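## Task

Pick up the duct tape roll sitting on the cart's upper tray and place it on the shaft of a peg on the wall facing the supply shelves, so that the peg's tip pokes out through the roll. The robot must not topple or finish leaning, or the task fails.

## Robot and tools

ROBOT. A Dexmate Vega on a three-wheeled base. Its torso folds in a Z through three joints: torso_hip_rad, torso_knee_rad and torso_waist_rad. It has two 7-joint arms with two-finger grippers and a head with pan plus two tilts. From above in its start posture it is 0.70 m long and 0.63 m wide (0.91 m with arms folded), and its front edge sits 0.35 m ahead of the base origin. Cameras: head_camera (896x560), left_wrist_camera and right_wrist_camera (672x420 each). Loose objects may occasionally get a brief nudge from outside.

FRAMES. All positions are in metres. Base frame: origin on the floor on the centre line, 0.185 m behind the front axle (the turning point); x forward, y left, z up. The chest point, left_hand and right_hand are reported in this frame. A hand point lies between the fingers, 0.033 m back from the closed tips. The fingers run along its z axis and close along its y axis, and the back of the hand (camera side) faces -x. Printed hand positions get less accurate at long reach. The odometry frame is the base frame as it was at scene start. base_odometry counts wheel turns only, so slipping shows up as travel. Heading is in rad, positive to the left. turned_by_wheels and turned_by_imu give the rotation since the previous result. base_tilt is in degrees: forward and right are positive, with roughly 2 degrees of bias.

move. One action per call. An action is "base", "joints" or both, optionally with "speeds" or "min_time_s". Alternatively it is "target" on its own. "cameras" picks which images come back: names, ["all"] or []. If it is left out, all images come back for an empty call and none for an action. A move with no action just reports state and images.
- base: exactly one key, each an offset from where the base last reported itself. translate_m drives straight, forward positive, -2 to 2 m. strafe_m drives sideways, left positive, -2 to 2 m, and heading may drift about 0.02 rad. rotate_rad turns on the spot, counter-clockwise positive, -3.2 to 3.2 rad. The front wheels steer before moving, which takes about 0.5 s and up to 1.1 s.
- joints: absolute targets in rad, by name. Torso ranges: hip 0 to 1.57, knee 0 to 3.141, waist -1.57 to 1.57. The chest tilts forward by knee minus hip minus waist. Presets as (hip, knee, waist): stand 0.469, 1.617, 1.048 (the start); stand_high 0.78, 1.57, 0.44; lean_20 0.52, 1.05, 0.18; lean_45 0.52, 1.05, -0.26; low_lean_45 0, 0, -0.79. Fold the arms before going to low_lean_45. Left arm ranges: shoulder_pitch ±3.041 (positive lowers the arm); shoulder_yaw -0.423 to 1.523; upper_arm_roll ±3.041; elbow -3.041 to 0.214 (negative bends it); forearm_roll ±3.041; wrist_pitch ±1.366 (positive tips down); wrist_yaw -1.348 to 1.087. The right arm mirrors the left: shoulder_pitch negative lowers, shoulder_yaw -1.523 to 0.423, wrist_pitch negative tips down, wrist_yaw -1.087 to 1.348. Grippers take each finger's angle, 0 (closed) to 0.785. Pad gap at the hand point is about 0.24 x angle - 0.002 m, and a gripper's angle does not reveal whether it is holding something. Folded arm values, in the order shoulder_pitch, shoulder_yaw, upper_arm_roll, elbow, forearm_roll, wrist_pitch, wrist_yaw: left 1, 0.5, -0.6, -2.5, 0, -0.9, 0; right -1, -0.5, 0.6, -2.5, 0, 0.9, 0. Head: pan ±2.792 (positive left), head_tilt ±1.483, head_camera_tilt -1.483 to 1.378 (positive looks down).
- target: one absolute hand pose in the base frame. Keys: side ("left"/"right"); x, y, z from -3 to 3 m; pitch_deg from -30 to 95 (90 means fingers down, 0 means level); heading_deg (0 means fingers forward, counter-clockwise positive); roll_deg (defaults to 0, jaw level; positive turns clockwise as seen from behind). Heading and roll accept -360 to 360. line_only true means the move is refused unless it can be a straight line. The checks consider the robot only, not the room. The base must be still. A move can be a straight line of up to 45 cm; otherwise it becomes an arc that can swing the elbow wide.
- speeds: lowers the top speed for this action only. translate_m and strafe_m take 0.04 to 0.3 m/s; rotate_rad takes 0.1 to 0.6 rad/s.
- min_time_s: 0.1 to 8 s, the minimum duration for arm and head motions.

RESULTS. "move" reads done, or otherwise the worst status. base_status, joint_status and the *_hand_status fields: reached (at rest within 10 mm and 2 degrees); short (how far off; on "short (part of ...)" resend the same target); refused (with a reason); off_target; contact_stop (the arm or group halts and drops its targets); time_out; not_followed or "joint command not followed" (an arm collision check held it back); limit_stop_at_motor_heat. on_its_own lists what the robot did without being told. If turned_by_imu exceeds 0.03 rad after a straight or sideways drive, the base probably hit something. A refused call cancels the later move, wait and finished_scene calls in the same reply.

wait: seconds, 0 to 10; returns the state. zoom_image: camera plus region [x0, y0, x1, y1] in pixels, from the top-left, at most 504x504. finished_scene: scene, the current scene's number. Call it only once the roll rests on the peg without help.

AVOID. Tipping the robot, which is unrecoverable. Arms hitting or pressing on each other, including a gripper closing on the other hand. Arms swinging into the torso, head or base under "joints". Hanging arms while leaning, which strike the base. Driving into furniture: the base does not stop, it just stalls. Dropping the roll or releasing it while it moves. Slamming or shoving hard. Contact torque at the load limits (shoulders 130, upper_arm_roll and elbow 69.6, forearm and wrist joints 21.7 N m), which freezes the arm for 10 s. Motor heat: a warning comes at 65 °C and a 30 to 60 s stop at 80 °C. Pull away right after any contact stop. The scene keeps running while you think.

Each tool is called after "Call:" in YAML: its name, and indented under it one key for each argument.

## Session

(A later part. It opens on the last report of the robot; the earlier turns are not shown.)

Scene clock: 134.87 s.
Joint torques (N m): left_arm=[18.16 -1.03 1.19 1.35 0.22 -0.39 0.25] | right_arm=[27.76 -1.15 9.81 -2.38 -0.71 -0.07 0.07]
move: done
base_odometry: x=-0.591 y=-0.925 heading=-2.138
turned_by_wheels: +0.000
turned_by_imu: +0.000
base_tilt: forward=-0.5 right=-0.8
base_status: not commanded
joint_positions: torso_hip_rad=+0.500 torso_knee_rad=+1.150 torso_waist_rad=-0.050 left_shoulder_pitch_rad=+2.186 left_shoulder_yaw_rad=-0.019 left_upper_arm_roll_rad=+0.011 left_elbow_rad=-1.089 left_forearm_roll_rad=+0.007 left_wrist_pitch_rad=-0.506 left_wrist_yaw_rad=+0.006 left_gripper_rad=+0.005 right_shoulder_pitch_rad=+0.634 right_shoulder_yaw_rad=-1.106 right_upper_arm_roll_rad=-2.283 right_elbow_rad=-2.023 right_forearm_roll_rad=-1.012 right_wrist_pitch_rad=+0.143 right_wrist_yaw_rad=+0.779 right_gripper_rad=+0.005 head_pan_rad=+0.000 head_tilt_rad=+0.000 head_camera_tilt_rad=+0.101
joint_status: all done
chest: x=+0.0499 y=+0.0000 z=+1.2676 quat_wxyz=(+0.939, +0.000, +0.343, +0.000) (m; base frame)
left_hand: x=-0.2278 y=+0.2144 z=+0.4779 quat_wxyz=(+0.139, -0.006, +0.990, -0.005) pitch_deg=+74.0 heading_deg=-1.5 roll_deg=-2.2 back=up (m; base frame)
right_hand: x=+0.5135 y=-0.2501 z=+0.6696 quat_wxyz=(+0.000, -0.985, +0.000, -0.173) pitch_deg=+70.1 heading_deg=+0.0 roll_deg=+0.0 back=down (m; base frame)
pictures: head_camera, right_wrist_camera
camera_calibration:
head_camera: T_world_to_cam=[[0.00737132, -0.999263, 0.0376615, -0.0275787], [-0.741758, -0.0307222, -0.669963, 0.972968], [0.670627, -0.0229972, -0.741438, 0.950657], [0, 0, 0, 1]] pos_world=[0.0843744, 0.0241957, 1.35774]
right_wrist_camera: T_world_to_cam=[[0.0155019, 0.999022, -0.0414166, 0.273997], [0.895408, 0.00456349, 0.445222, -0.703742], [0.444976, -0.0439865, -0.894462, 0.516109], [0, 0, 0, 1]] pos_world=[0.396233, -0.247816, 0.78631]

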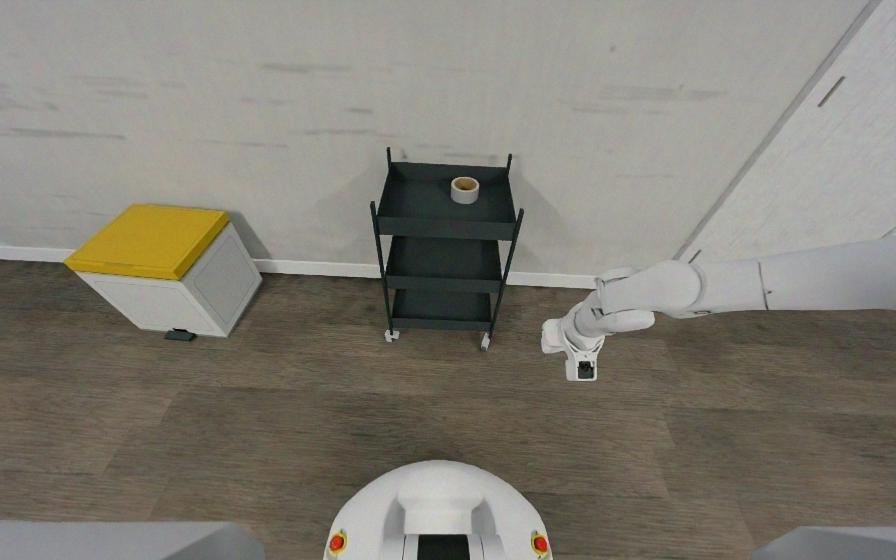

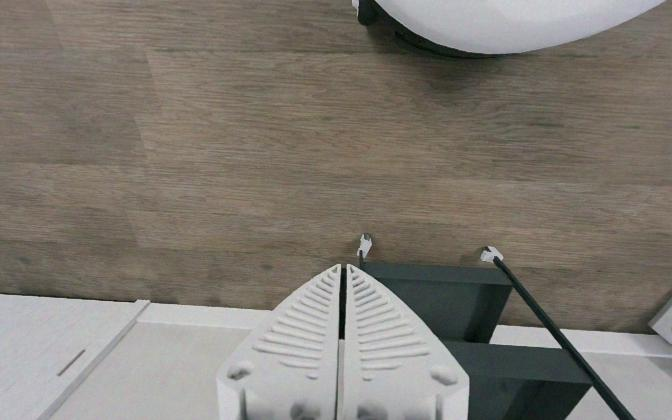

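Call:
move:
  target: {"side":"right","x":0.62,"y":-0.12,"z":0.85,"pitch_deg":88,"heading_deg":0}

Call:
move:
  base: {"translate_m":0.47}
  speeds: {"translate_m":0.15}
  joints: {"right_gripper_rad":0.3,"head_camera_tilt_rad":0.3}
  cameras: ["head_camera","right_wrist_camera"]

Scene clock: 144.77 s.
Joint torques (N m): left_arm=[18.36 1.89 0.63 1.25 0.07 -1.75 -0.04] | right_arm=[17.67 1.54 10.5 2.41 1.02 0.43 -0.04]
move: done
base_odometry: x=-0.591 y=-0.925 heading=-2.138
turned_by_wheels: +0.000
turned_by_imu: -0.001
base_tilt: forward=-0.6 right=-0.7
base_status: not commanded
joint_positions: torso_hip_rad=+0.500 torso_knee_rad=+1.150 torso_waist_rad=-0.050 left_shoulder_pitch_rad=+2.186 left_shoulder_yaw_rad=-0.019 left_upper_arm_roll_rad=+0.011 left_elbow_rad=-1.089 left_forearm_roll_rad=+0.007 left_wrist_pitch_rad=-0.506 left_wrist_yaw_rad=+0.006 left_gripper_rad=+0.005 right_shoulder_pitch_rad=+0.841 right_shoulder_yaw_rad=-0.411 right_upper_arm_roll_rad=-2.020 right_elbow_rad=-1.070 right_forearm_roll_rad=-0.128 right_wrist_pitch_rad=+0.914 right_wrist_yaw_rad=+1.059 right_gripper_rad=+0.005 head_pan_rad=+0.000 head_tilt_rad=+0.000 head_camera_tilt_rad=+0.101
joint_status: not commanded
chest: x=+0.0499 y=+0.0000 z=+1.2676 quat_wxyz=(+0.939, +0.000, +0.343, +0.000) (m; base frame)
left_hand: x=-0.2278 y=+0.2144 z=+0.4779 quat_wxyz=(+0.139, -0.006, +0.990, -0.005) pitch_deg=+74.0 heading_deg=-1.5 roll_deg=-2.2 back=up (m; base frame)
right_hand: x=+0.6199 y=-0.1206 z=+0.8496 quat_wxyz=(+0.000, -1.000, +0.000, -0.018) pitch_deg=+88.0 heading_deg=-1.1 roll_deg=-1.1 (m; base frame)
right_hand_status: reached (straight line, planned for 4.0 s): 1 mm and 0.1 deg off.
pictures: none

Scene clock: 149.17 s.
Joint torques (N m): left_arm=[21.27 -0.82 -0.67 0.93 0.46 -1.58 -0.11] | right_arm=[16.23 1.72 10.03 2.68 1.02 0.23 0]
move: done
base_odometry: x=-0.844 y=-1.321 heading=-2.140
turned_by_wheels: -0.002
turned_by_imu: -0.004
base_tilt: forward=-0.6 right=-0.9
base_status: done
joint_positions: torso_hip_rad=+0.500 torso_knee_rad=+1.150 torso_waist_rad=-0.050 left_shoulder_pitch_rad=+2.186 left_shoulder_yaw_rad=-0.019 left_upper_arm_roll_rad=+0.011 left_elbow_rad=-1.089 left_forearm_roll_rad=+0.007 left_wrist_pitch_rad=-0.506 left_wrist_yaw_rad=+0.006 left_gripper_rad=+0.005 right_shoulder_pitch_rad=+0.841 right_shoulder_yaw_rad=-0.409 right_upper_arm_roll_rad=-2.020 right_elbow_rad=-1.066 right_forearm_roll_rad=-0.126 right_wrist_pitch_rad=+0.916 right_wrist_yaw_rad=+1.060 right_gripper_rad=+0.300 head_pan_rad=+0.000 head_tilt_rad=+0.000 head_camera_tilt_rad=+0.299
joint_status: all done
chest: x=+0.0498 y=+0.0000 z=+1.2676 quat_wxyz=(+0.939, +0.000, +0.343, +0.000) (m; base frame)
left_hand: x=-0.2278 y=+0.2144 z=+0.4779 quat_wxyz=(+0.139, -0.006, +0.990, -0.005) pitch_deg=+74.0 heading_deg=-1.5 roll_deg=-2.2 back=up (m; base frame)
right_hand: x=+0.6201 y=-0.1201 z=+0.8501 quat_wxyz=(+0.000, -1.000, +0.000, -0.018) pitch_deg=+88.0 heading_deg=-0.5 roll_deg=-0.5 (m; base frame)
pictures: head_camera, right_wrist_camera
camera_calibration:
head_camera: T_world_to_cam=[[0.0146885, -0.999258, 0.0356044, -0.0250152], [-0.85935, -0.03082, -0.510458, 0.759587], [0.511177, -0.0230988, -0.859165, 1.11609], [0, 0, 0, 1]] pos_world=[0.0826002, 0.0241942, 1.34753]
right_wrist_camera: T_world_to_cam=[[0.00206182, 0.999013, -0.0443749, 0.16093], [0.988858, 0.00456816, 0.148789, -0.68605], [0.148845, -0.0441873, -0.987873, 0.898952], [0, 0, 0, 1]] pos_world=[0.54427, -0.117915, 0.997268]

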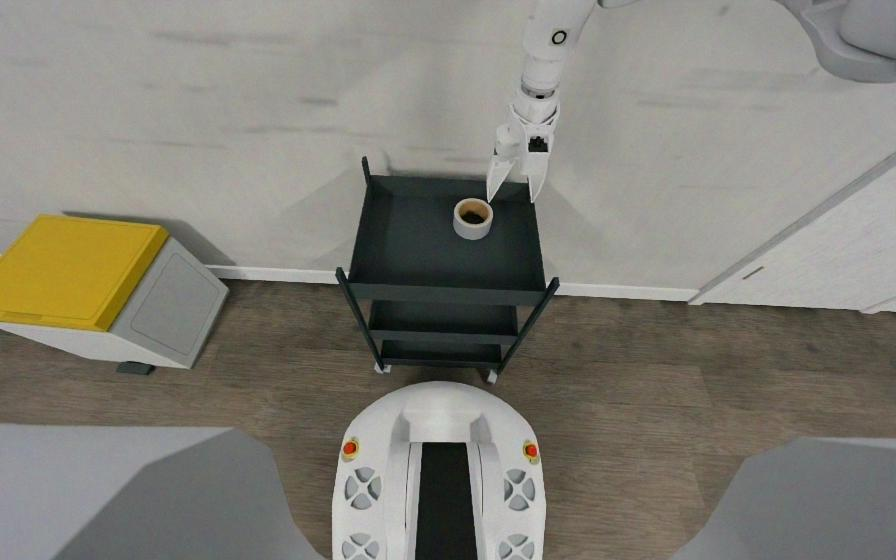

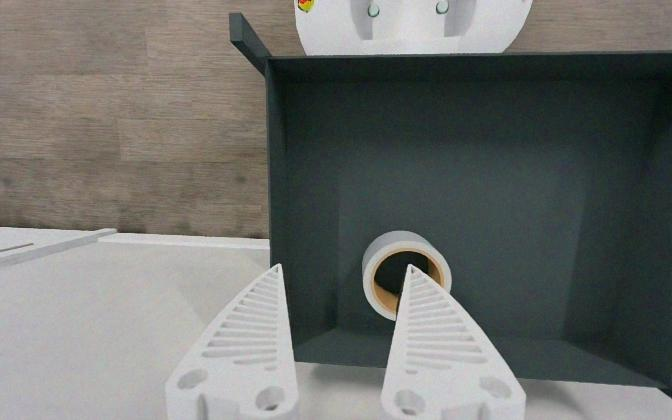

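Call:
move:
  target: {"side":"right","x":0.682,"y":-0.082,"z":0.77,"pitch_deg":90,"heading_deg":0}
  cameras: ["head_camera","right_wrist_camera"]

Scene clock: 157.53 s.
Joint torques (N m): left_arm=[18.75 3.08 2.44 2.24 0.3 0.17 0.59] | right_arm=[15.71 2.89 10.24 3.06 0.86 -0.09 0.16]
move: refused
base_odometry: x=-0.844 y=-1.321 heading=-2.140
turned_by_wheels: +0.000
turned_by_imu: +0.000
base_tilt: forward=-0.5 right=-0.7
base_status: not commanded
joint_positions: torso_hip_rad=+0.500 torso_knee_rad=+1.150 torso_waist_rad=-0.050 left_shoulder_pitch_rad=+2.186 left_shoulder_yaw_rad=-0.019 left_upper_arm_roll_rad=+0.011 left_elbow_rad=-1.089 left_forearm_roll_rad=+0.007 left_wrist_pitch_rad=-0.506 left_wrist_yaw_rad=+0.006 left_gripper_rad=+0.005 right_shoulder_pitch_rad=+0.841 right_shoulder_yaw_rad=-0.409 right_upper_arm_roll_rad=-2.020 right_elbow_rad=-1.066 right_forearm_roll_rad=-0.126 right_wrist_pitch_rad=+0.916 right_wrist_yaw_rad=+1.060 right_gripper_rad=+0.300 head_pan_rad=+0.000 head_tilt_rad=+0.000 head_camera_tilt_rad=+0.299
joint_status: not commanded
chest: x=+0.0498 y=+0.0000 z=+1.2676 quat_wxyz=(+0.939, +0.000, +0.343, +0.000) (m; base frame)
left_hand: x=-0.2278 y=+0.2144 z=+0.4779 quat_wxyz=(+0.139, -0.006, +0.990, -0.005) pitch_deg=+74.0 heading_deg=-1.5 roll_deg=-2.2 back=up (m; base frame)
right_hand: x=+0.6201 y=-0.1201 z=+0.8501 quat_wxyz=(+0.000, -1.000, +0.000, -0.018) pitch_deg=+88.0 heading_deg=-0.5 roll_deg=-0.5 (m; base frame)
right_hand_status: refused: no posture of the arm gets there (right_wrist_pitch_rad at its limit): the closest leaves the hand 1.9 cm and 7 deg from the pose. Nothing moved. At pitch 75 a posture exists at this place; the way there is not checked.
pictures: head_camera, right_wrist_camera
camera_calibration:
head_camera: T_world_to_cam=[[0.0146885, -0.999258, 0.0356044, -0.0250152], [-0.85935, -0.03082, -0.510458, 0.759587], [0.511177, -0.0230988, -0.859165, 1.11609], [0, 0, 0, 1]] pos_world=[0.0826002, 0.0241942, 1.34753]
right_wrist_camera: T_world_to_cam=[[0.00206182, 0.999013, -0.0443749, 0.16093], [0.988858, 0.00456816, 0.148789, -0.68605], [0.148845, -0.0441873, -0.987873, 0.898952], [0, 0, 0, 1]] pos_world=[0.54427, -0.117915, 0.997268]

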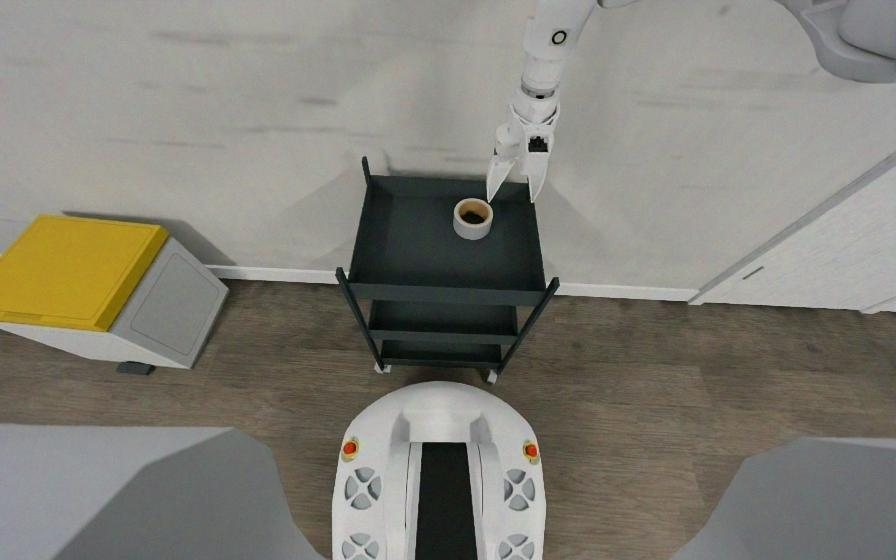

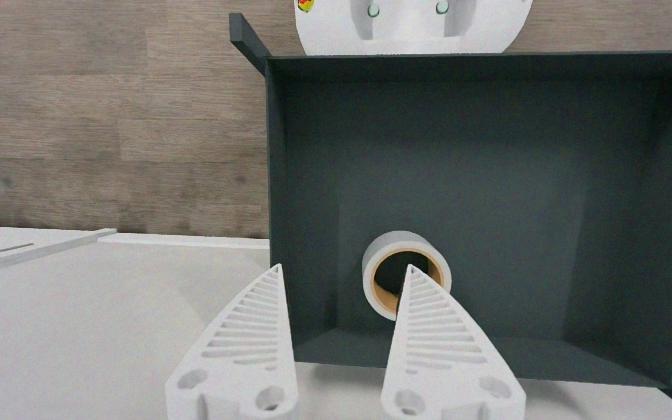

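Call:
move:
  base: {"translate_m":0.06}
  speeds: {"translate_m":0.1}

Call:
move:
  target: {"side":"right","x":0.622,"y":-0.082,"z":0.77,"pitch_deg":90,"heading_deg":0}
  cameras: ["head_camera","right_wrist_camera"]

Scene clock: 163.47 s.
Joint torques (N m): left_arm=[19.24 -0.8 -0.76 -0.49 -0.47 -1.02 0.13] | right_arm=[16.26 1.74 10.06 2.94 0.96 0.27 0.07]
move: done
base_odometry: x=-0.876 y=-1.372 heading=-2.141
turned_by_wheels: -0.002
turned_by_imu: -0.002
base_tilt: forward=-0.7 right=-0.8
base_status: done
joint_positions: torso_hip_rad=+0.500 torso_knee_rad=+1.150 torso_waist_rad=-0.050 left_shoulder_pitch_rad=+2.186 left_shoulder_yaw_rad=-0.019 left_upper_arm_roll_rad=+0.011 left_elbow_rad=-1.089 left_forearm_roll_rad=+0.007 left_wrist_pitch_rad=-0.506 left_wrist_yaw_rad=+0.006 left_gripper_rad=+0.005 right_shoulder_pitch_rad=+0.841 right_shoulder_yaw_rad=-0.409 right_upper_arm_roll_rad=-2.020 right_elbow_rad=-1.066 right_forearm_roll_rad=-0.126 right_wrist_pitch_rad=+0.916 right_wrist_yaw_rad=+1.060 right_gripper_rad=+0.300 head_pan_rad=+0.000 head_tilt_rad=+0.000 head_camera_tilt_rad=+0.299
joint_status: not commanded
chest: x=+0.0498 y=+0.0000 z=+1.2676 quat_wxyz=(+0.939, +0.000, +0.343, +0.000) (m; base frame)
left_hand: x=-0.2278 y=+0.2144 z=+0.4779 quat_wxyz=(+0.139, -0.006, +0.990, -0.005) pitch_deg=+74.0 heading_deg=-1.5 roll_deg=-2.2 back=up (m; base frame)
right_hand: x=+0.6201 y=-0.1201 z=+0.8501 quat_wxyz=(+0.000, -1.000, +0.000, -0.018) pitch_deg=+88.0 heading_deg=-0.5 roll_deg=-0.5 (m; base frame)
pictures: none

Scene clock: 166.53 s.
Joint torques (N m): left_arm=[17.1 0.79 1.48 0.5 -0.23 -1.28 -0.36] | right_arm=[17.01 2.87 8.18 3.82 0.22 0.62 -0.18]
move: done
base_odometry: x=-0.876 y=-1.372 heading=-2.141
turned_by_wheels: +0.000
turned_by_imu: +0.000
base_tilt: forward=-0.5 right=-0.7
base_status: not commanded
joint_positions: torso_hip_rad=+0.500 torso_knee_rad=+1.150 torso_waist_rad=-0.050 left_shoulder_pitch_rad=+2.186 left_shoulder_yaw_rad=-0.019 left_upper_arm_roll_rad=+0.011 left_elbow_rad=-1.089 left_forearm_roll_rad=+0.007 left_wrist_pitch_rad=-0.506 left_wrist_yaw_rad=+0.006 left_gripper_rad=+0.005 right_shoulder_pitch_rad=+0.638 right_shoulder_yaw_rad=-0.138 right_upper_arm_roll_rad=-2.010 right_elbow_rad=-0.625 right_forearm_roll_rad=-0.227 right_wrist_pitch_rad=+1.033 right_wrist_yaw_rad=+0.937 right_gripper_rad=+0.300 head_pan_rad=+0.000 head_tilt_rad=+0.000 head_camera_tilt_rad=+0.299
joint_status: not commanded
chest: x=+0.0498 y=+0.0000 z=+1.2676 quat_wxyz=(+0.939, +0.000, +0.343, +0.000) (m; base frame)
left_hand: x=-0.2278 y=+0.2144 z=+0.4779 quat_wxyz=(+0.139, -0.006, +0.990, -0.005) pitch_deg=+74.0 heading_deg=-1.5 roll_deg=-2.2 back=up (m; base frame)
right_hand: x=+0.6222 y=-0.0825 z=+0.7707 quat_wxyz=(+0.000, -1.000, +0.000, +0.000) pitch_deg=+90.0 heading_deg=-180.0 roll_deg=+0.0 (m; base frame)
right_hand_status: reached (straight line, planned for 1.7 s): 1 mm and 0.0 deg off.
pictures: head_camera, right_wrist_camera
camera_calibration:
head_camera: T_world_to_cam=[[0.0146921, -0.999258, 0.0356065, -0.0250184], [-0.85935, -0.0308242, -0.510458, 0.759587], [0.511177, -0.0230988, -0.859165, 1.11609], [0, 0, 0, 1]] pos_world=[0.0826002, 0.0241941, 1.34753]
right_wrist_camera: T_world_to_cam=[[0.000536149, 0.999008, -0.0445177, 0.120709], [0.99342, 0.00456627, 0.114434, -0.65289], [0.114524, -0.0442862, -0.992433, 0.846637], [0, 0, 0, 1]] pos_world=[0.551569, -0.0801141, 0.920317]

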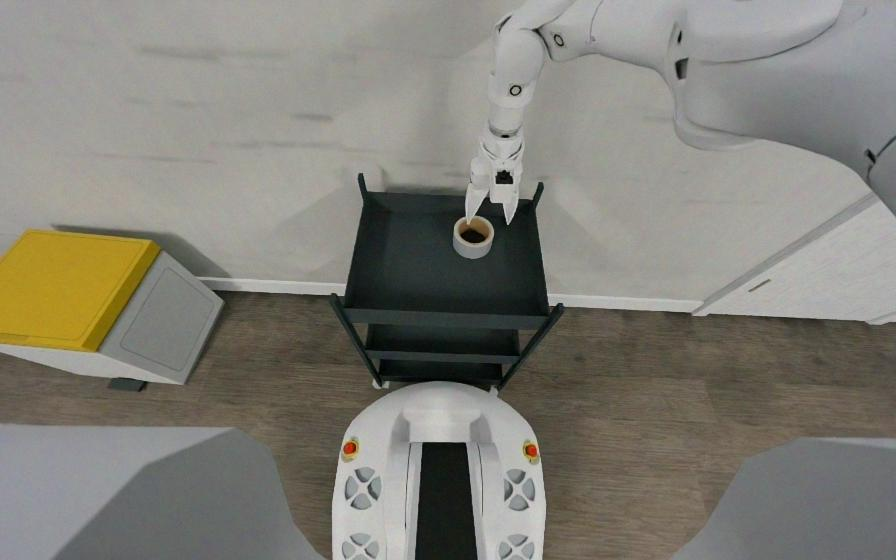

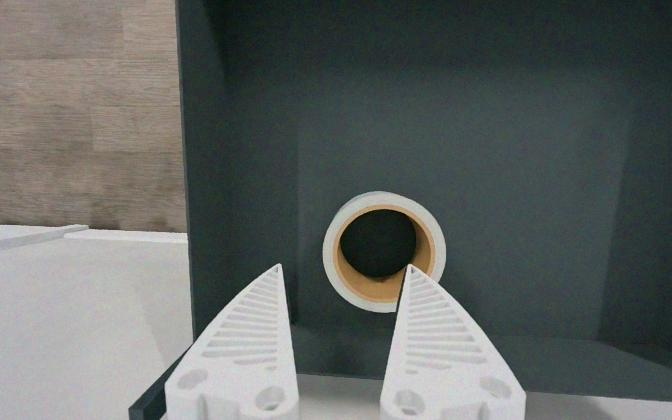

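Call:
move:
  target: {"side":"right","x":0.620,"y":-0.098,"z":0.73,"pitch_deg":90,"heading_deg":0}
  cameras: ["head_camera","right_wrist_camera"]

Scene clock: 182.27 s.
Joint torques (N m): left_arm=[20.72 -0.28 1.25 2.14 -0.41 -1.18 0.37] | right_arm=[16.39 4.1 0.14 2.48 0.2 0.82 -0.31]
move: done
base_odometry: x=-0.876 y=-1.372 heading=-2.141
turned_by_wheels: +0.000
turned_by_imu: +0.000
base_tilt: forward=-0.4 right=-0.7
base_status: not commanded
joint_positions: torso_hip_rad=+0.500 torso_knee_rad=+1.150 torso_waist_rad=-0.050 left_shoulder_pitch_rad=+2.186 left_shoulder_yaw_rad=-0.019 left_upper_arm_roll_rad=+0.011 left_elbow_rad=-1.089 left_forearm_roll_rad=+0.007 left_wrist_pitch_rad=-0.506 left_wrist_yaw_rad=+0.006 left_gripper_rad=+0.005 right_shoulder_pitch_rad=+0.565 right_shoulder_yaw_rad=-0.096 right_upper_arm_roll_rad=-2.035 right_elbow_rad=-0.498 right_forearm_roll_rad=-0.349 right_wrist_pitch_rad=+1.072 right_wrist_yaw_rad=+0.792 right_gripper_rad=+0.300 head_pan_rad=+0.000 head_tilt_rad=+0.000 head_camera_tilt_rad=+0.299
joint_status: not commanded
chest: x=+0.0498 y=+0.0000 z=+1.2676 quat_wxyz=(+0.939, +0.000, +0.343, +0.000) (m; base frame)
left_hand: x=-0.2278 y=+0.2144 z=+0.4779 quat_wxyz=(+0.139, -0.006, +0.990, -0.005) pitch_deg=+74.0 heading_deg=-1.5 roll_deg=-2.2 back=up (m; base frame)
right_hand: x=+0.6203 y=-0.0974 z=+0.7314 quat_wxyz=(+0.000, -1.000, +0.000, +0.000) pitch_deg=+90.0 heading_deg=+180.0 roll_deg=+0.0 (m; base frame)
right_hand_status: reached (straight line, planned for 0.8 s): 2 mm and 0.0 deg off.
pictures: head_camera, right_wrist_camera
camera_calibration:
head_camera: T_world_to_cam=[[0.0146921, -0.999258, 0.0356065, -0.0250184], [-0.85935, -0.0308242, -0.510458, 0.759587], [0.511177, -0.0230988, -0.859165, 1.11609], [0, 0, 0, 1]] pos_world=[0.0826002, 0.0241941, 1.34753]
right_wrist_camera: T_world_to_cam=[[0.000635609, 0.999045, -0.0436975, 0.133277], [0.993432, 0.00436896, 0.114336, -0.646376], [0.114418, -0.0434832, -0.992481, 0.807359], [0, 0, 0, 1]] pos_world=[0.549669, -0.0952189, 0.881017]

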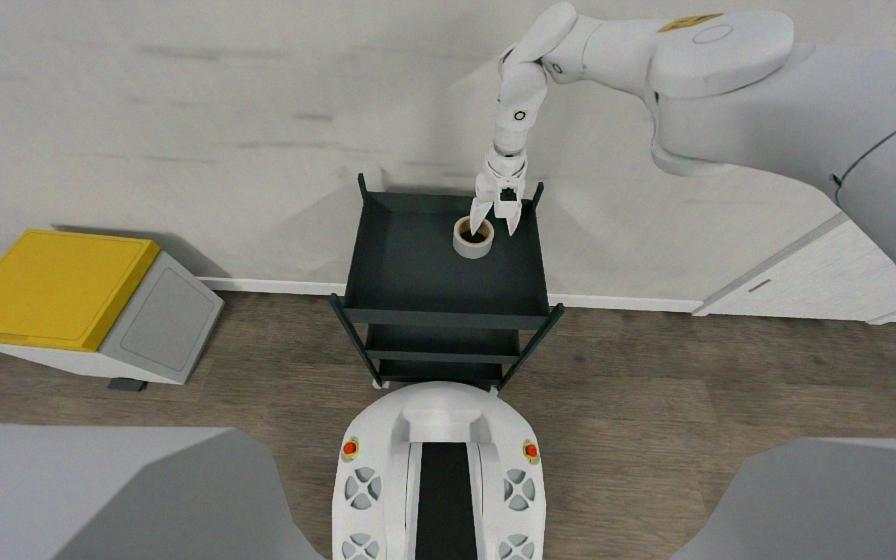

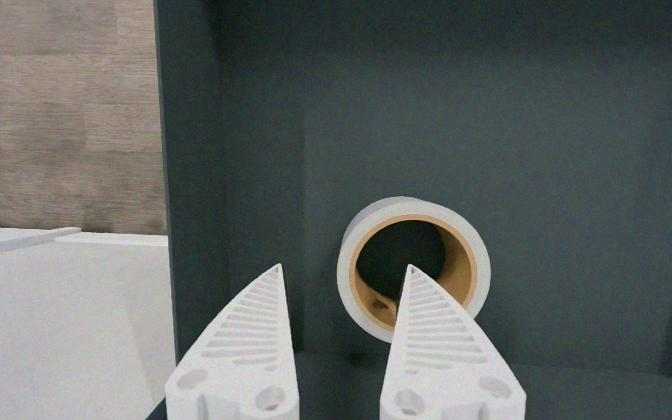

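Call:
move:
  target: {"side":"right","x":0.621,"y":-0.097,"z":0.69,"pitch_deg":90,"heading_deg":0}
  cameras: ["head_camera","right_wrist_camera"]

Scene clock: 186.47 s.
Joint torques (N m): left_arm=[19.74 -0.26 0.3 0.98 -0.58 -1.69 -0.45] | right_arm=[16.13 2.31 1.04 2.55 0.39 0.07 -0.33]
move: refused
base_odometry: x=-0.876 y=-1.372 heading=-2.141
turned_by_wheels: +0.000
turned_by_imu: +0.000
base_tilt: forward=-0.6 right=-0.7
base_status: not commanded
joint_positions: torso_hip_rad=+0.500 torso_knee_rad=+1.150 torso_waist_rad=-0.050 left_shoulder_pitch_rad=+2.186 left_shoulder_yaw_rad=-0.019 left_upper_arm_roll_rad=+0.011 left_elbow_rad=-1.089 left_forearm_roll_rad=+0.007 left_wrist_pitch_rad=-0.506 left_wrist_yaw_rad=+0.006 left_gripper_rad=+0.005 right_shoulder_pitch_rad=+0.563 right_shoulder_yaw_rad=-0.095 right_upper_arm_roll_rad=-2.036 right_elbow_rad=-0.494 right_forearm_roll_rad=-0.352 right_wrist_pitch_rad=+1.073 right_wrist_yaw_rad=+0.788 right_gripper_rad=+0.300 head_pan_rad=+0.000 head_tilt_rad=+0.000 head_camera_tilt_rad=+0.299
joint_status: not commanded
chest: x=+0.0498 y=+0.0000 z=+1.2676 quat_wxyz=(+0.939, +0.000, +0.343, +0.000) (m; base frame)
left_hand: x=-0.2278 y=+0.2144 z=+0.4779 quat_wxyz=(+0.139, -0.006, +0.990, -0.005) pitch_deg=+74.0 heading_deg=-1.5 roll_deg=-2.2 back=up (m; base frame)
right_hand: x=+0.6202 y=-0.0979 z=+0.7303 quat_wxyz=(+0.000, -1.000, +0.000, +0.000) pitch_deg=+90.0 heading_deg=+180.0 roll_deg=+0.0 (m; base frame)
right_hand_status: refused: no posture of the arm gets there (out of reach): the closest leaves the hand 0.9 cm and 1 deg from the pose. Nothing moved. At pitch 75 a posture exists at this place; the way there is not checked.
pictures: head_camera, right_wrist_camera
camera_calibration:
head_camera: T_world_to_cam=[[0.0146921, -0.999258, 0.0356065, -0.0250184], [-0.85935, -0.0308242, -0.510458, 0.759587], [0.511177, -0.0230988, -0.859165, 1.11609], [0, 0, 0, 1]] pos_world=[0.0826002, 0.0241941, 1.34753]
right_wrist_camera: T_world_to_cam=[[0.000643144, 0.99904, -0.0437972, 0.133811], [0.993444, 0.00436854, 0.114237, -0.646068], [0.114319, -0.0435835, -0.992488, 0.806308], [0, 0, 0, 1]] pos_world=[0.54957, -0.0957184, 0.879916]

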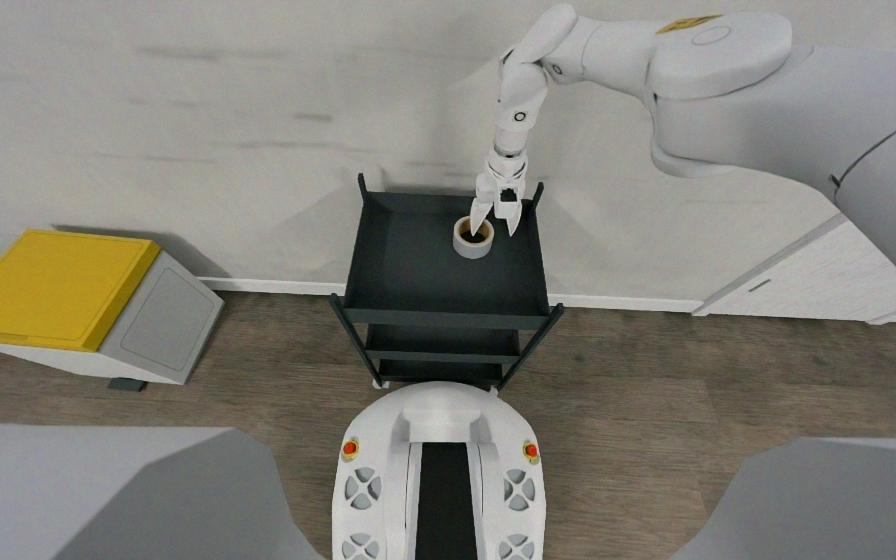

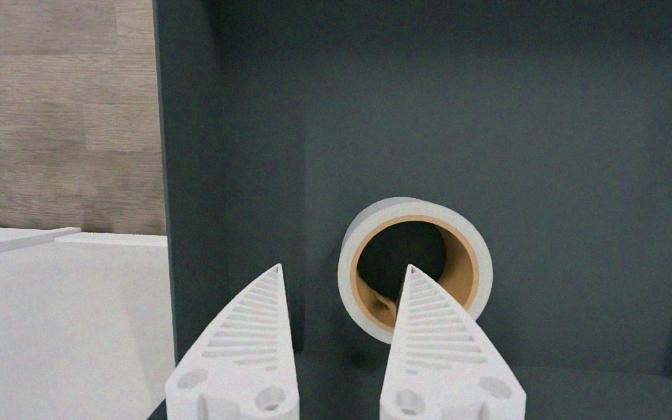

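Call:
move:
  target: {"side":"right","x":0.607,"y":-0.097,"z":0.745,"pitch_deg":90,"heading_deg":0}

Call:
move:
  joints: {"torso_hip_rad":0.42,"torso_knee_rad":1.07,"torso_waist_rad":-0.05}

Call:
move:
  target: {"side":"right","x":0.621,"y":-0.097,"z":0.69,"pitch_deg":90,"heading_deg":0}
  cameras: ["head_camera","right_wrist_camera"]

Scene clock: 195.63 s.
Joint torques (N m): left_arm=[19.36 -1.75 2.11 1.27 -0.04 -0.18 -0.21] | right_arm=[36.34 -0.58 9.1 0.58 0.97 -0.42 0.09]
move: done
base_odometry: x=-0.876 y=-1.372 heading=-2.141
turned_by_wheels: +0.000
turned_by_imu: -0.001
base_tilt: forward=-0.6 right=-0.8
base_status: not commanded
joint_positions: torso_hip_rad=+0.500 torso_knee_rad=+1.150 torso_waist_rad=-0.050 left_shoulder_pitch_rad=+2.186 left_shoulder_yaw_rad=-0.019 left_upper_arm_roll_rad=+0.011 left_elbow_rad=-1.089 left_forearm_roll_rad=+0.007 left_wrist_pitch_rad=-0.506 left_wrist_yaw_rad=+0.006 left_gripper_rad=+0.005 right_shoulder_pitch_rad=+0.636 right_shoulder_yaw_rad=-0.252 right_upper_arm_roll_rad=-2.027 right_elbow_rad=-0.837 right_forearm_roll_rad=-0.278 right_wrist_pitch_rad=+0.914 right_wrist_yaw_rad=+0.901 right_gripper_rad=+0.300 head_pan_rad=+0.000 head_tilt_rad=+0.000 head_camera_tilt_rad=+0.299
joint_status: not commanded
chest: x=+0.0498 y=+0.0000 z=+1.2676 quat_wxyz=(+0.939, +0.000, +0.343, +0.000) (m; base frame)
left_hand: x=-0.2278 y=+0.2144 z=+0.4779 quat_wxyz=(+0.139, -0.006, +0.990, -0.005) pitch_deg=+74.0 heading_deg=-1.5 roll_deg=-2.2 back=up (m; base frame)
right_hand: x=+0.6070 y=-0.0972 z=+0.7445 quat_wxyz=(+0.000, -1.000, +0.000, +0.000) pitch_deg=+90.0 heading_deg=-180.0 roll_deg=+0.0 (m; base frame)
right_hand_status: reached (straight line, planned for 1.4 s): 1 mm and 0.0 deg off.
pictures: none

Scene clock: 197.00 s.
Joint torques (N m): left_arm=[16.67 -1.14 2.05 0.94 0.2 -1.16 0.59] | right_arm=[37.23 -0.73 9.21 0.02 0.95 0.16 0.08]
move: done
base_odometry: x=-0.876 y=-1.372 heading=-2.141
turned_by_wheels: +0.000
turned_by_imu: +0.000
base_tilt: forward=-0.6 right=-0.9
base_status: not commanded
joint_positions: torso_hip_rad=+0.420 torso_knee_rad=+1.070 torso_waist_rad=-0.050 left_shoulder_pitch_rad=+2.186 left_shoulder_yaw_rad=-0.019 left_upper_arm_roll_rad=+0.011 left_elbow_rad=-1.089 left_forearm_roll_rad=+0.007 left_wrist_pitch_rad=-0.506 left_wrist_yaw_rad=+0.006 left_gripper_rad=+0.005 right_shoulder_pitch_rad=+0.636 right_shoulder_yaw_rad=-0.254 right_upper_arm_roll_rad=-2.027 right_elbow_rad=-0.841 right_forearm_roll_rad=-0.277 right_wrist_pitch_rad=+0.913 right_wrist_yaw_rad=+0.903 right_gripper_rad=+0.300 head_pan_rad=+0.000 head_tilt_rad=+0.000 head_camera_tilt_rad=+0.299
joint_status: all done
chest: x=+0.0697 y=+0.0000 z=+1.2422 quat_wxyz=(+0.939, +0.000, +0.343, +0.000) (m; base frame)
left_hand: x=-0.2079 y=+0.2144 z=+0.4525 quat_wxyz=(+0.139, -0.006, +0.990, -0.005) pitch_deg=+74.0 heading_deg=-1.5 roll_deg=-2.2 back=up (m; base frame)
right_hand: x=+0.6266 y=-0.0972 z=+0.7193 quat_wxyz=(+0.000, -1.000, +0.000, +0.000) pitch_deg=+90.0 heading_deg=-180.0 roll_deg=+0.0 (m; base frame)
pictures: none

Scene clock: 198.40 s.
Joint torques (N m): left_arm=[17.63 -0.22 2.15 2.54 -0.12 -0.92 0.32] | right_arm=[-18.22 1.04 -9.73 0.94 -2.57 0.17 0.1]
move: done
base_odometry: x=-0.876 y=-1.372 heading=-2.141
turned_by_wheels: +0.000
turned_by_imu: +0.000
base_tilt: forward=-0.6 right=-0.8
base_status: not commanded
joint_positions: torso_hip_rad=+0.420 torso_knee_rad=+1.070 torso_waist_rad=-0.049 left_shoulder_pitch_rad=+2.186 left_shoulder_yaw_rad=-0.019 left_upper_arm_roll_rad=+0.011 left_elbow_rad=-1.089 left_forearm_roll_rad=+0.007 left_wrist_pitch_rad=-0.506 left_wrist_yaw_rad=+0.006 left_gripper_rad=+0.005 right_shoulder_pitch_rad=+0.593 right_shoulder_yaw_rad=-0.238 right_upper_arm_roll_rad=-2.036 right_elbow_rad=-0.817 right_forearm_roll_rad=-0.326 right_wrist_pitch_rad=+0.892 right_wrist_yaw_rad=+0.851 right_gripper_rad=+0.300 head_pan_rad=+0.000 head_tilt_rad=+0.000 head_camera_tilt_rad=+0.299
joint_status: not commanded
chest: x=+0.0690 y=+0.0000 z=+1.2424 quat_wxyz=(+0.940, +0.000, +0.342, +0.000) (m; base frame)
left_hand: x=-0.2077 y=+0.2144 z=+0.4523 quat_wxyz=(+0.140, -0.006, +0.990, -0.005) pitch_deg=+73.9 heading_deg=-1.5 roll_deg=-2.2 back=up (m; base frame)
right_hand: x=+0.6223 y=-0.0962 z=+0.6942 quat_wxyz=(+0.001, -1.000, +0.000, -0.001) pitch_deg=+89.8 heading_deg=+180.0 roll_deg=+0.0 (m; base frame)
right_hand_status: reached (straight line, planned for 0.5 s): 5 mm and 0.2 deg off.
pictures: head_camera, right_wrist_camera
camera_calibration:
head_camera: T_world_to_cam=[[0.0146472, -0.999258, 0.0356233, -0.0244192], [-0.85871, -0.0308231, -0.511534, 0.764501], [0.512253, -0.0230976, -0.858524, 1.0837], [0, 0, 0, 1]] pos_world=[0.101712, 0.0241941, 1.32232]
right_wrist_camera: T_world_to_cam=[[0.00126354, 0.999107, -0.0422257, 0.128974], [0.993163, 0.00367522, 0.116679, -0.645684], [0.11673, -0.0420845, -0.992272, 0.768879], [0, 0, 0, 1]] pos_world=[0.551356, -0.0941282, 0.84372]

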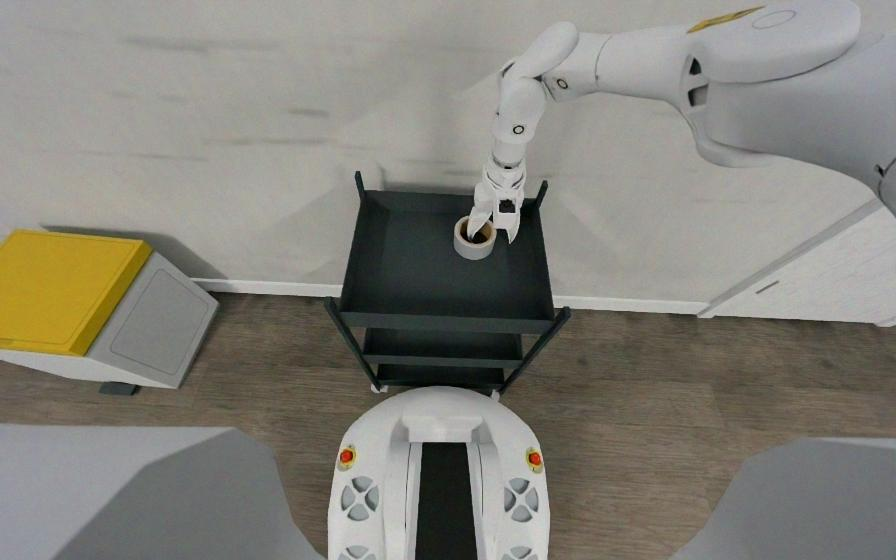

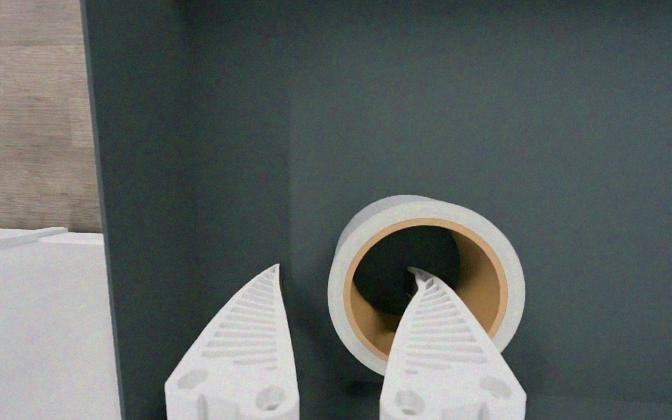

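Call:
move:
  target: {"side":"right","x":0.621,"y":-0.097,"z":0.705,"pitch_deg":90,"heading_deg":0}
  cameras: ["right_wrist_camera"]

Scene clock: 203.10 s.
Joint torques (N m): left_arm=[19.92 2.22 1.64 1.8 0.11 -1.14 0.17] | right_arm=[36.15 -0.26 9.05 -0.14 1.15 0.52 0.07]
move: done
base_odometry: x=-0.876 y=-1.372 heading=-2.142
turned_by_wheels: +0.000
turned_by_imu: +0.000
base_tilt: forward=-0.5 right=-0.7
base_status: not commanded
joint_positions: torso_hip_rad=+0.420 torso_knee_rad=+1.070 torso_waist_rad=-0.050 left_shoulder_pitch_rad=+2.186 left_shoulder_yaw_rad=-0.019 left_upper_arm_roll_rad=+0.011 left_elbow_rad=-1.089 left_forearm_roll_rad=+0.007 left_wrist_pitch_rad=-0.506 left_wrist_yaw_rad=+0.006 left_gripper_rad=+0.005 right_shoulder_pitch_rad=+0.613 right_shoulder_yaw_rad=-0.257 right_upper_arm_roll_rad=-2.033 right_elbow_rad=-0.856 right_forearm_roll_rad=-0.304 right_wrist_pitch_rad=+0.885 right_wrist_yaw_rad=+0.878 right_gripper_rad=+0.300 head_pan_rad=+0.000 head_tilt_rad=+0.000 head_camera_tilt_rad=+0.299
joint_status: not commanded
chest: x=+0.0696 y=+0.0000 z=+1.2422 quat_wxyz=(+0.939, +0.000, +0.343, +0.000) (m; base frame)
left_hand: x=-0.2079 y=+0.2144 z=+0.4524 quat_wxyz=(+0.139, -0.006, +0.990, -0.005) pitch_deg=+74.0 heading_deg=-1.5 roll_deg=-2.2 back=up (m; base frame)
right_hand: x=+0.6209 y=-0.0971 z=+0.7028 quat_wxyz=(+0.000, -1.000, +0.000, +0.001) pitch_deg=+89.9 heading_deg=-180.0 roll_deg=+0.0 (m; base frame)
right_hand_status: reached (straight line, planned for 0.4 s): 2 mm and 0.1 deg off.
pictures: right_wrist_camera
camera_calibration:
right_wrist_camera: T_world_to_cam=[[0.000444052, 0.999013, -0.04442, 0.132345], [0.993626, 0.00456648, 0.112634, -0.642559], [0.112725, -0.0441869, -0.992643, 0.78], [0, 0, 0, 1]] pos_world=[0.550479, -0.0948146, 0.852514]

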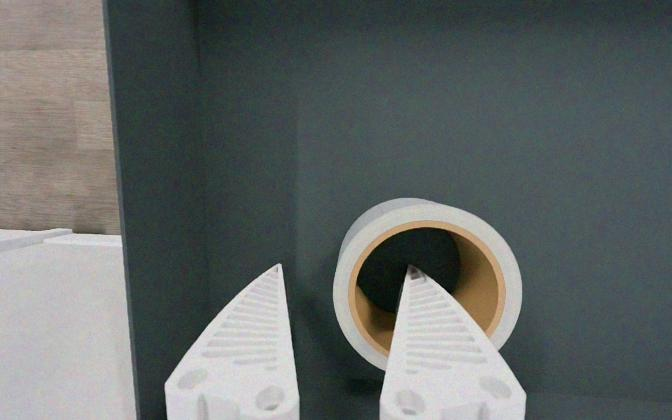

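Call:
move:
  joints: {"right_gripper_rad":0.0}
  cameras: ["right_wrist_camera"]

Call:
move:
  target: {"side":"right","x":0.615,"y":-0.097,"z":0.79,"pitch_deg":88,"heading_deg":0}
  cameras: ["right_wrist_camera","head_camera"]

Scene clock: 210.47 s.
Joint torques (N m): left_arm=[17.42 -2.65 0.65 0.61 0.58 -0.27 0.04] | right_arm=[37.15 -0.96 9.07 0.59 0.8 0.25 -0.09]
move: done
base_odometry: x=-0.876 y=-1.372 heading=-2.141
turned_by_wheels: +0.000
turned_by_imu: +0.000
base_tilt: forward=-0.5 right=-0.9
base_status: not commanded
joint_positions: torso_hip_rad=+0.420 torso_knee_rad=+1.070 torso_waist_rad=-0.050 left_shoulder_pitch_rad=+2.186 left_shoulder_yaw_rad=-0.019 left_upper_arm_roll_rad=+0.011 left_elbow_rad=-1.089 left_forearm_roll_rad=+0.007 left_wrist_pitch_rad=-0.506 left_wrist_yaw_rad=+0.006 left_gripper_rad=+0.005 right_shoulder_pitch_rad=+0.616 right_shoulder_yaw_rad=-0.259 right_upper_arm_roll_rad=-2.033 right_elbow_rad=-0.860 right_forearm_roll_rad=-0.301 right_wrist_pitch_rad=+0.885 right_wrist_yaw_rad=+0.881 right_gripper_rad=+0.000 head_pan_rad=+0.000 head_tilt_rad=+0.000 head_camera_tilt_rad=+0.299
joint_status: all done
chest: x=+0.0696 y=+0.0000 z=+1.2422 quat_wxyz=(+0.939, +0.000, +0.343, +0.000) (m; base frame)
left_hand: x=-0.2079 y=+0.2144 z=+0.4524 quat_wxyz=(+0.139, -0.006, +0.990, -0.005) pitch_deg=+74.0 heading_deg=-1.5 roll_deg=-2.2 back=up (m; base frame)
right_hand: x=+0.6208 y=-0.0971 z=+0.7040 quat_wxyz=(+0.000, -1.000, +0.000, +0.001) pitch_deg=+89.9 heading_deg=-180.0 roll_deg=+0.0 (m; base frame)
pictures: right_wrist_camera
camera_calibration:
right_wrist_camera: T_world_to_cam=[[0.00043501, 0.999013, -0.0444167, 0.132401], [0.993661, 0.0045614, 0.112326, -0.642453], [0.112418, -0.044184, -0.992678, 0.78139], [0, 0, 0, 1]] pos_world=[0.550481, -0.0948146, 0.853714]

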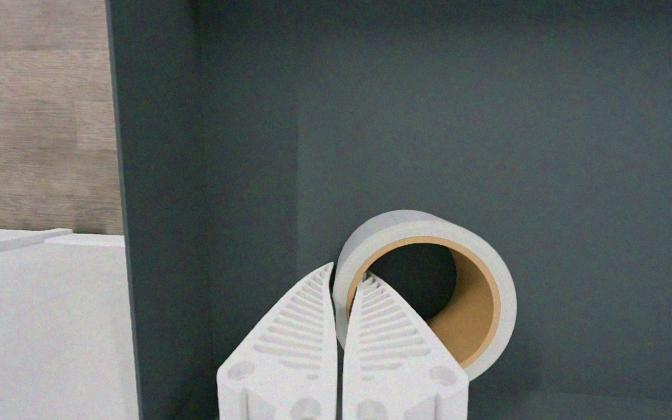

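Scene clock: 213.27 s.
Joint torques (N m): left_arm=[18.1 -2.12 2.86 0.21 0.21 -1.3 0.4] | right_arm=[38.17 -1.43 11.35 -0.79 1.03 -0.34 -0.22]
move: done
base_odometry: x=-0.876 y=-1.372 heading=-2.141
turned_by_wheels: +0.000
turned_by_imu: +0.000
base_tilt: forward=-0.7 right=-0.8
base_status: not commanded
joint_positions: torso_hip_rad=+0.420 torso_knee_rad=+1.070 torso_waist_rad=-0.050 left_shoulder_pitch_rad=+2.186 left_shoulder_yaw_rad=-0.019 left_upper_arm_roll_rad=+0.011 left_elbow_rad=-1.089 left_forearm_roll_rad=+0.007 left_wrist_pitch_rad=-0.506 left_wrist_yaw_rad=+0.006 left_gripper_rad=+0.005 right_shoulder_pitch_rad=+0.796 right_shoulder_yaw_rad=-0.433 right_upper_arm_roll_rad=-2.014 right_elbow_rad=-1.227 right_forearm_roll_rad=-0.170 right_wrist_pitch_rad=+0.758 right_wrist_yaw_rad=+1.050 right_gripper_rad=+0.000 head_pan_rad=+0.000 head_tilt_rad=+0.000 head_camera_tilt_rad=+0.299
joint_status: not commanded
chest: x=+0.0696 y=+0.0000 z=+1.2422 quat_wxyz=(+0.939, +0.000, +0.343, +0.000) (m; base frame)
left_hand: x=-0.2079 y=+0.2144 z=+0.4524 quat_wxyz=(+0.139, -0.006, +0.990, -0.005) pitch_deg=+74.0 heading_deg=-1.5 roll_deg=-2.2 back=up (m; base frame)
right_hand: x=+0.6150 y=-0.0972 z=+0.7885 quat_wxyz=(+0.000, -1.000, +0.000, -0.017) pitch_deg=+88.1 heading_deg=-0.6 roll_deg=-0.6 (m; base frame)
right_hand_status: reached (straight line, planned for 1.5 s): 2 mm and 0.1 deg off.
pictures: head_camera, right_wrist_camera
camera_calibration:
head_camera: T_world_to_cam=[[0.0146841, -0.999258, 0.0356092, -0.0244076], [-0.859236, -0.0308238, -0.51065, 0.76388], [0.511368, -0.0230983, -0.859051, 1.08397], [0, 0, 0, 1]] pos_world=[0.102402, 0.0241941, 1.32213]
right_wrist_camera: T_world_to_cam=[[0.00200775, 0.999013, -0.0443769, 0.13526], [0.989053, 0.00456375, 0.147487, -0.671038], [0.147544, -0.0441872, -0.988068, 0.840726], [0, 0, 0, 1]] pos_world=[0.539377, -0.0949146, 0.935666]

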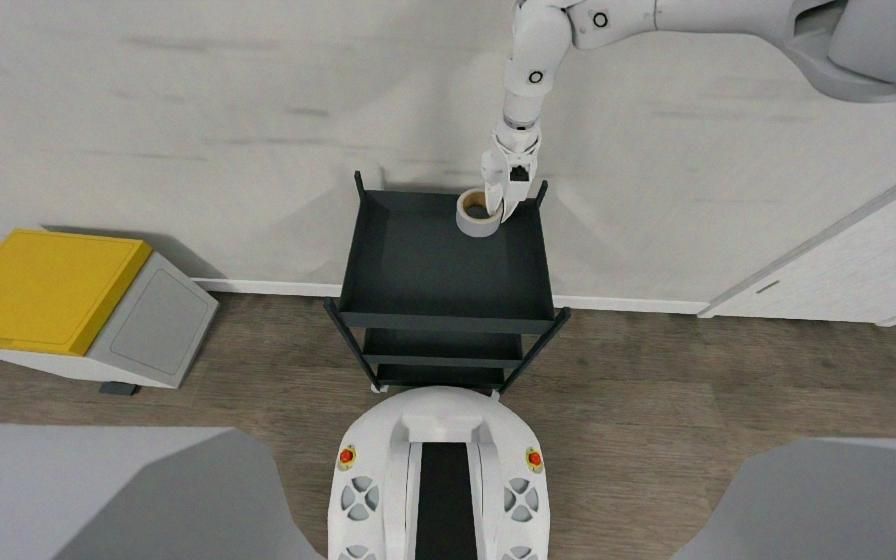

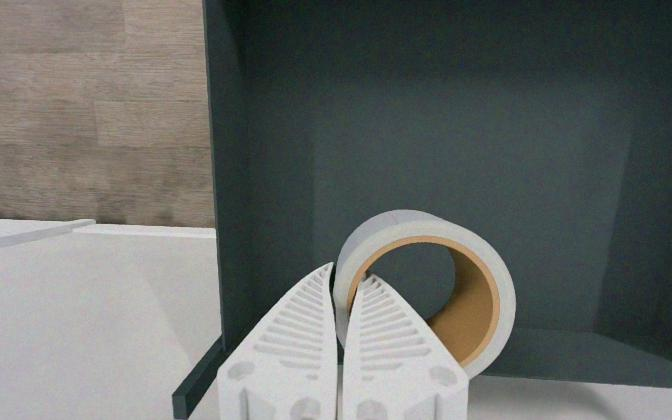

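Call:
move:
  target: {"side":"right","x":0.58,"y":-0.12,"z":0.92,"pitch_deg":75,"heading_deg":0}

Call:
move:
  base: {"translate_m":-0.8}
  speeds: {"translate_m":0.2}

Call:
move:
  base: {"rotate_rad":-1.566}
  speeds: {"rotate_rad":0.4}
  joints: {"head_camera_tilt_rad":-0.4}
  cameras: ["head_camera","right_wrist_camera"]

Scene clock: 225.10 s.
Joint torques (N m): left_arm=[19.08 -1.48 -0.13 0.83 -0.26 -1.73 -0.04] | right_arm=[32.6 -0.07 12.49 -0.16 -0.31 -0.53 0.35]
move: done
base_odometry: x=-0.876 y=-1.372 heading=-2.141
turned_by_wheels: +0.000
turned_by_imu: -0.001
base_tilt: forward=-0.5 right=-0.9
base_status: not commanded
joint_positions: torso_hip_rad=+0.420 torso_knee_rad=+1.070 torso_waist_rad=-0.050 left_shoulder_pitch_rad=+2.186 left_shoulder_yaw_rad=-0.019 left_upper_arm_roll_rad=+0.011 left_elbow_rad=-1.089 left_forearm_roll_rad=+0.007 left_wrist_pitch_rad=-0.506 left_wrist_yaw_rad=+0.006 left_gripper_rad=+0.005 right_shoulder_pitch_rad=+1.110 right_shoulder_yaw_rad=-0.821 right_upper_arm_roll_rad=-2.009 right_elbow_rad=-1.983 right_forearm_roll_rad=-0.186 right_wrist_pitch_rad=+0.399 right_wrist_yaw_rad=+1.200 right_gripper_rad=+0.000 head_pan_rad=+0.000 head_tilt_rad=+0.000 head_camera_tilt_rad=+0.299
joint_status: not commanded
chest: x=+0.0696 y=+0.0000 z=+1.2422 quat_wxyz=(+0.939, +0.000, +0.343, +0.000) (m; base frame)
left_hand: x=-0.2079 y=+0.2144 z=+0.4524 quat_wxyz=(+0.139, -0.006, +0.990, -0.005) pitch_deg=+74.0 heading_deg=-1.5 roll_deg=-2.2 back=up (m; base frame)
right_hand: x=+0.5801 y=-0.1200 z=+0.9188 quat_wxyz=(+0.000, -0.992, +0.000, -0.129) pitch_deg=+75.1 heading_deg=-0.1 roll_deg=-0.1 back=down (m; base frame)
right_hand_status: reached (straight line, planned for 2.7 s): 1 mm and 0.1 deg off.
pictures: none

Scene clock: 230.47 s.
Joint torques (N m): left_arm=[21.24 2.66 1.92 1.62 -0.09 -1.28 -0.26] | right_arm=[32.3 -0.39 12.38 -0.2 -0.23 -1.05 0.01]
move: done
base_odometry: x=-0.443 y=-0.700 heading=-2.143
turned_by_wheels: -0.002
turned_by_imu: +0.000
base_tilt: forward=-0.6 right=-0.9
base_status: done
joint_positions: torso_hip_rad=+0.420 torso_knee_rad=+1.070 torso_waist_rad=-0.050 left_shoulder_pitch_rad=+2.186 left_shoulder_yaw_rad=-0.019 left_upper_arm_roll_rad=+0.011 left_elbow_rad=-1.089 left_forearm_roll_rad=+0.007 left_wrist_pitch_rad=-0.506 left_wrist_yaw_rad=+0.006 left_gripper_rad=+0.005 right_shoulder_pitch_rad=+1.112 right_shoulder_yaw_rad=-0.823 right_upper_arm_roll_rad=-2.009 right_elbow_rad=-1.987 right_forearm_roll_rad=-0.187 right_wrist_pitch_rad=+0.397 right_wrist_yaw_rad=+1.201 right_gripper_rad=+0.000 head_pan_rad=+0.000 head_tilt_rad=+0.000 head_camera_tilt_rad=+0.299
joint_status: not commanded
chest: x=+0.0697 y=+0.0000 z=+1.2421 quat_wxyz=(+0.939, +0.000, +0.343, +0.000) (m; base frame)
left_hand: x=-0.2079 y=+0.2144 z=+0.4524 quat_wxyz=(+0.139, -0.006, +0.990, -0.005) pitch_deg=+74.0 heading_deg=-1.5 roll_deg=-2.2 back=up (m; base frame)
right_hand: x=+0.5798 y=-0.1201 z=+0.9195 quat_wxyz=(+0.000, -0.992, +0.000, -0.130) pitch_deg=+75.1 heading_deg=+0.0 roll_deg=+0.0 back=down (m; base frame)
pictures: none

Scene clock: 235.60 s.
Joint torques (N m): left_arm=[19.43 0.73 -0.94 -0.49 -0.01 -1.73 0.1] | right_arm=[32.68 -0.11 12.18 0.26 -0.1 -0.78 -0.04]
move: done
base_odometry: x=-0.441 y=-0.700 heading=+2.572
turned_by_wheels: -1.568
turned_by_imu: -1.564
base_tilt: forward=-0.4 right=-0.8
base_status: done
joint_positions: torso_hip_rad=+0.420 torso_knee_rad=+1.070 torso_waist_rad=-0.050 left_shoulder_pitch_rad=+2.186 left_shoulder_yaw_rad=-0.019 left_upper_arm_roll_rad=+0.011 left_elbow_rad=-1.089 left_forearm_roll_rad=+0.007 left_wrist_pitch_rad=-0.506 left_wrist_yaw_rad=+0.006 left_gripper_rad=+0.005 right_shoulder_pitch_rad=+1.112 right_shoulder_yaw_rad=-0.823 right_upper_arm_roll_rad=-2.009 right_elbow_rad=-1.988 right_forearm_roll_rad=-0.187 right_wrist_pitch_rad=+0.397 right_wrist_yaw_rad=+1.201 right_gripper_rad=+0.000 head_pan_rad=+0.000 head_tilt_rad=+0.000 head_camera_tilt_rad=-0.399
joint_status: all done
chest: x=+0.0697 y=+0.0000 z=+1.2421 quat_wxyz=(+0.939, +0.000, +0.343, +0.000) (m; base frame)
left_hand: x=-0.2079 y=+0.2144 z=+0.4524 quat_wxyz=(+0.139, -0.006, +0.990, -0.005) pitch_deg=+74.0 heading_deg=-1.5 roll_deg=-2.2 back=up (m; base frame)
right_hand: x=+0.5798 y=-0.1201 z=+0.9195 quat_wxyz=(+0.000, -0.992, +0.000, -0.130) pitch_deg=+75.1 heading_deg=+0.0 roll_deg=+0.0 back=down (m; base frame)
pictures: head_camera, right_wrist_camera
camera_calibration:
head_camera: T_world_to_cam=[[-0.0117562, -0.999267, 0.0364296, -0.0242102], [-0.329643, -0.0305225, -0.943612, 1.31449], [0.944032, -0.0231021, -0.329043, 0.353579], [0, 0, 0, 1]] pos_world=[0.0992401, 0.0240975, 1.3576]
right_wrist_camera: T_world_to_cam=[[0.0119949, 0.999018, -0.0426553, 0.15664], [0.930523, 0.00446343, 0.366206, -0.822679], [0.366037, -0.0440843, -0.929556, 0.793903], [0, 0, 0, 1]] pos_world=[0.473045, -0.117815, 1.04593]

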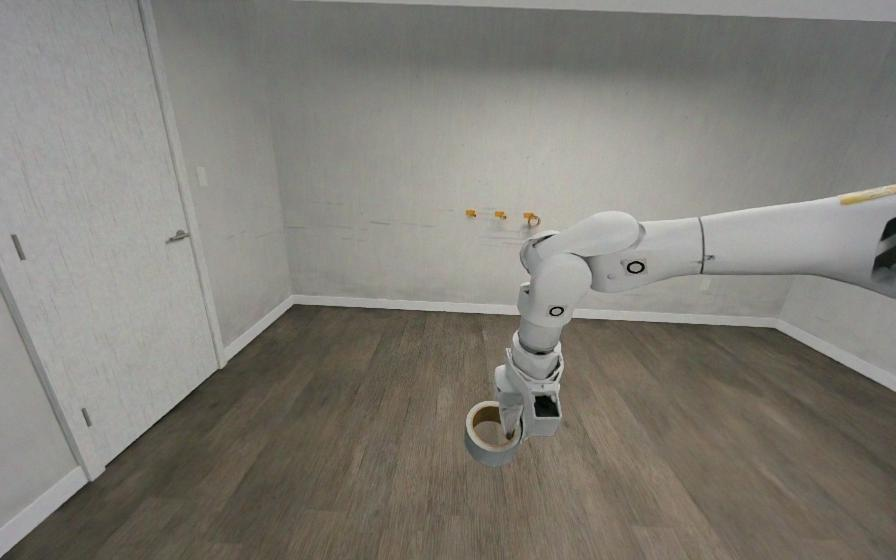

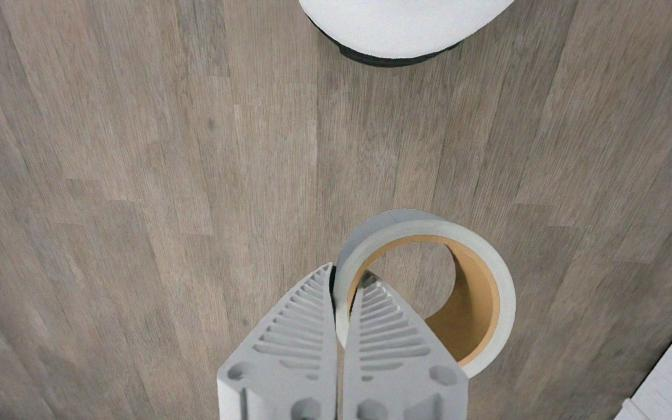

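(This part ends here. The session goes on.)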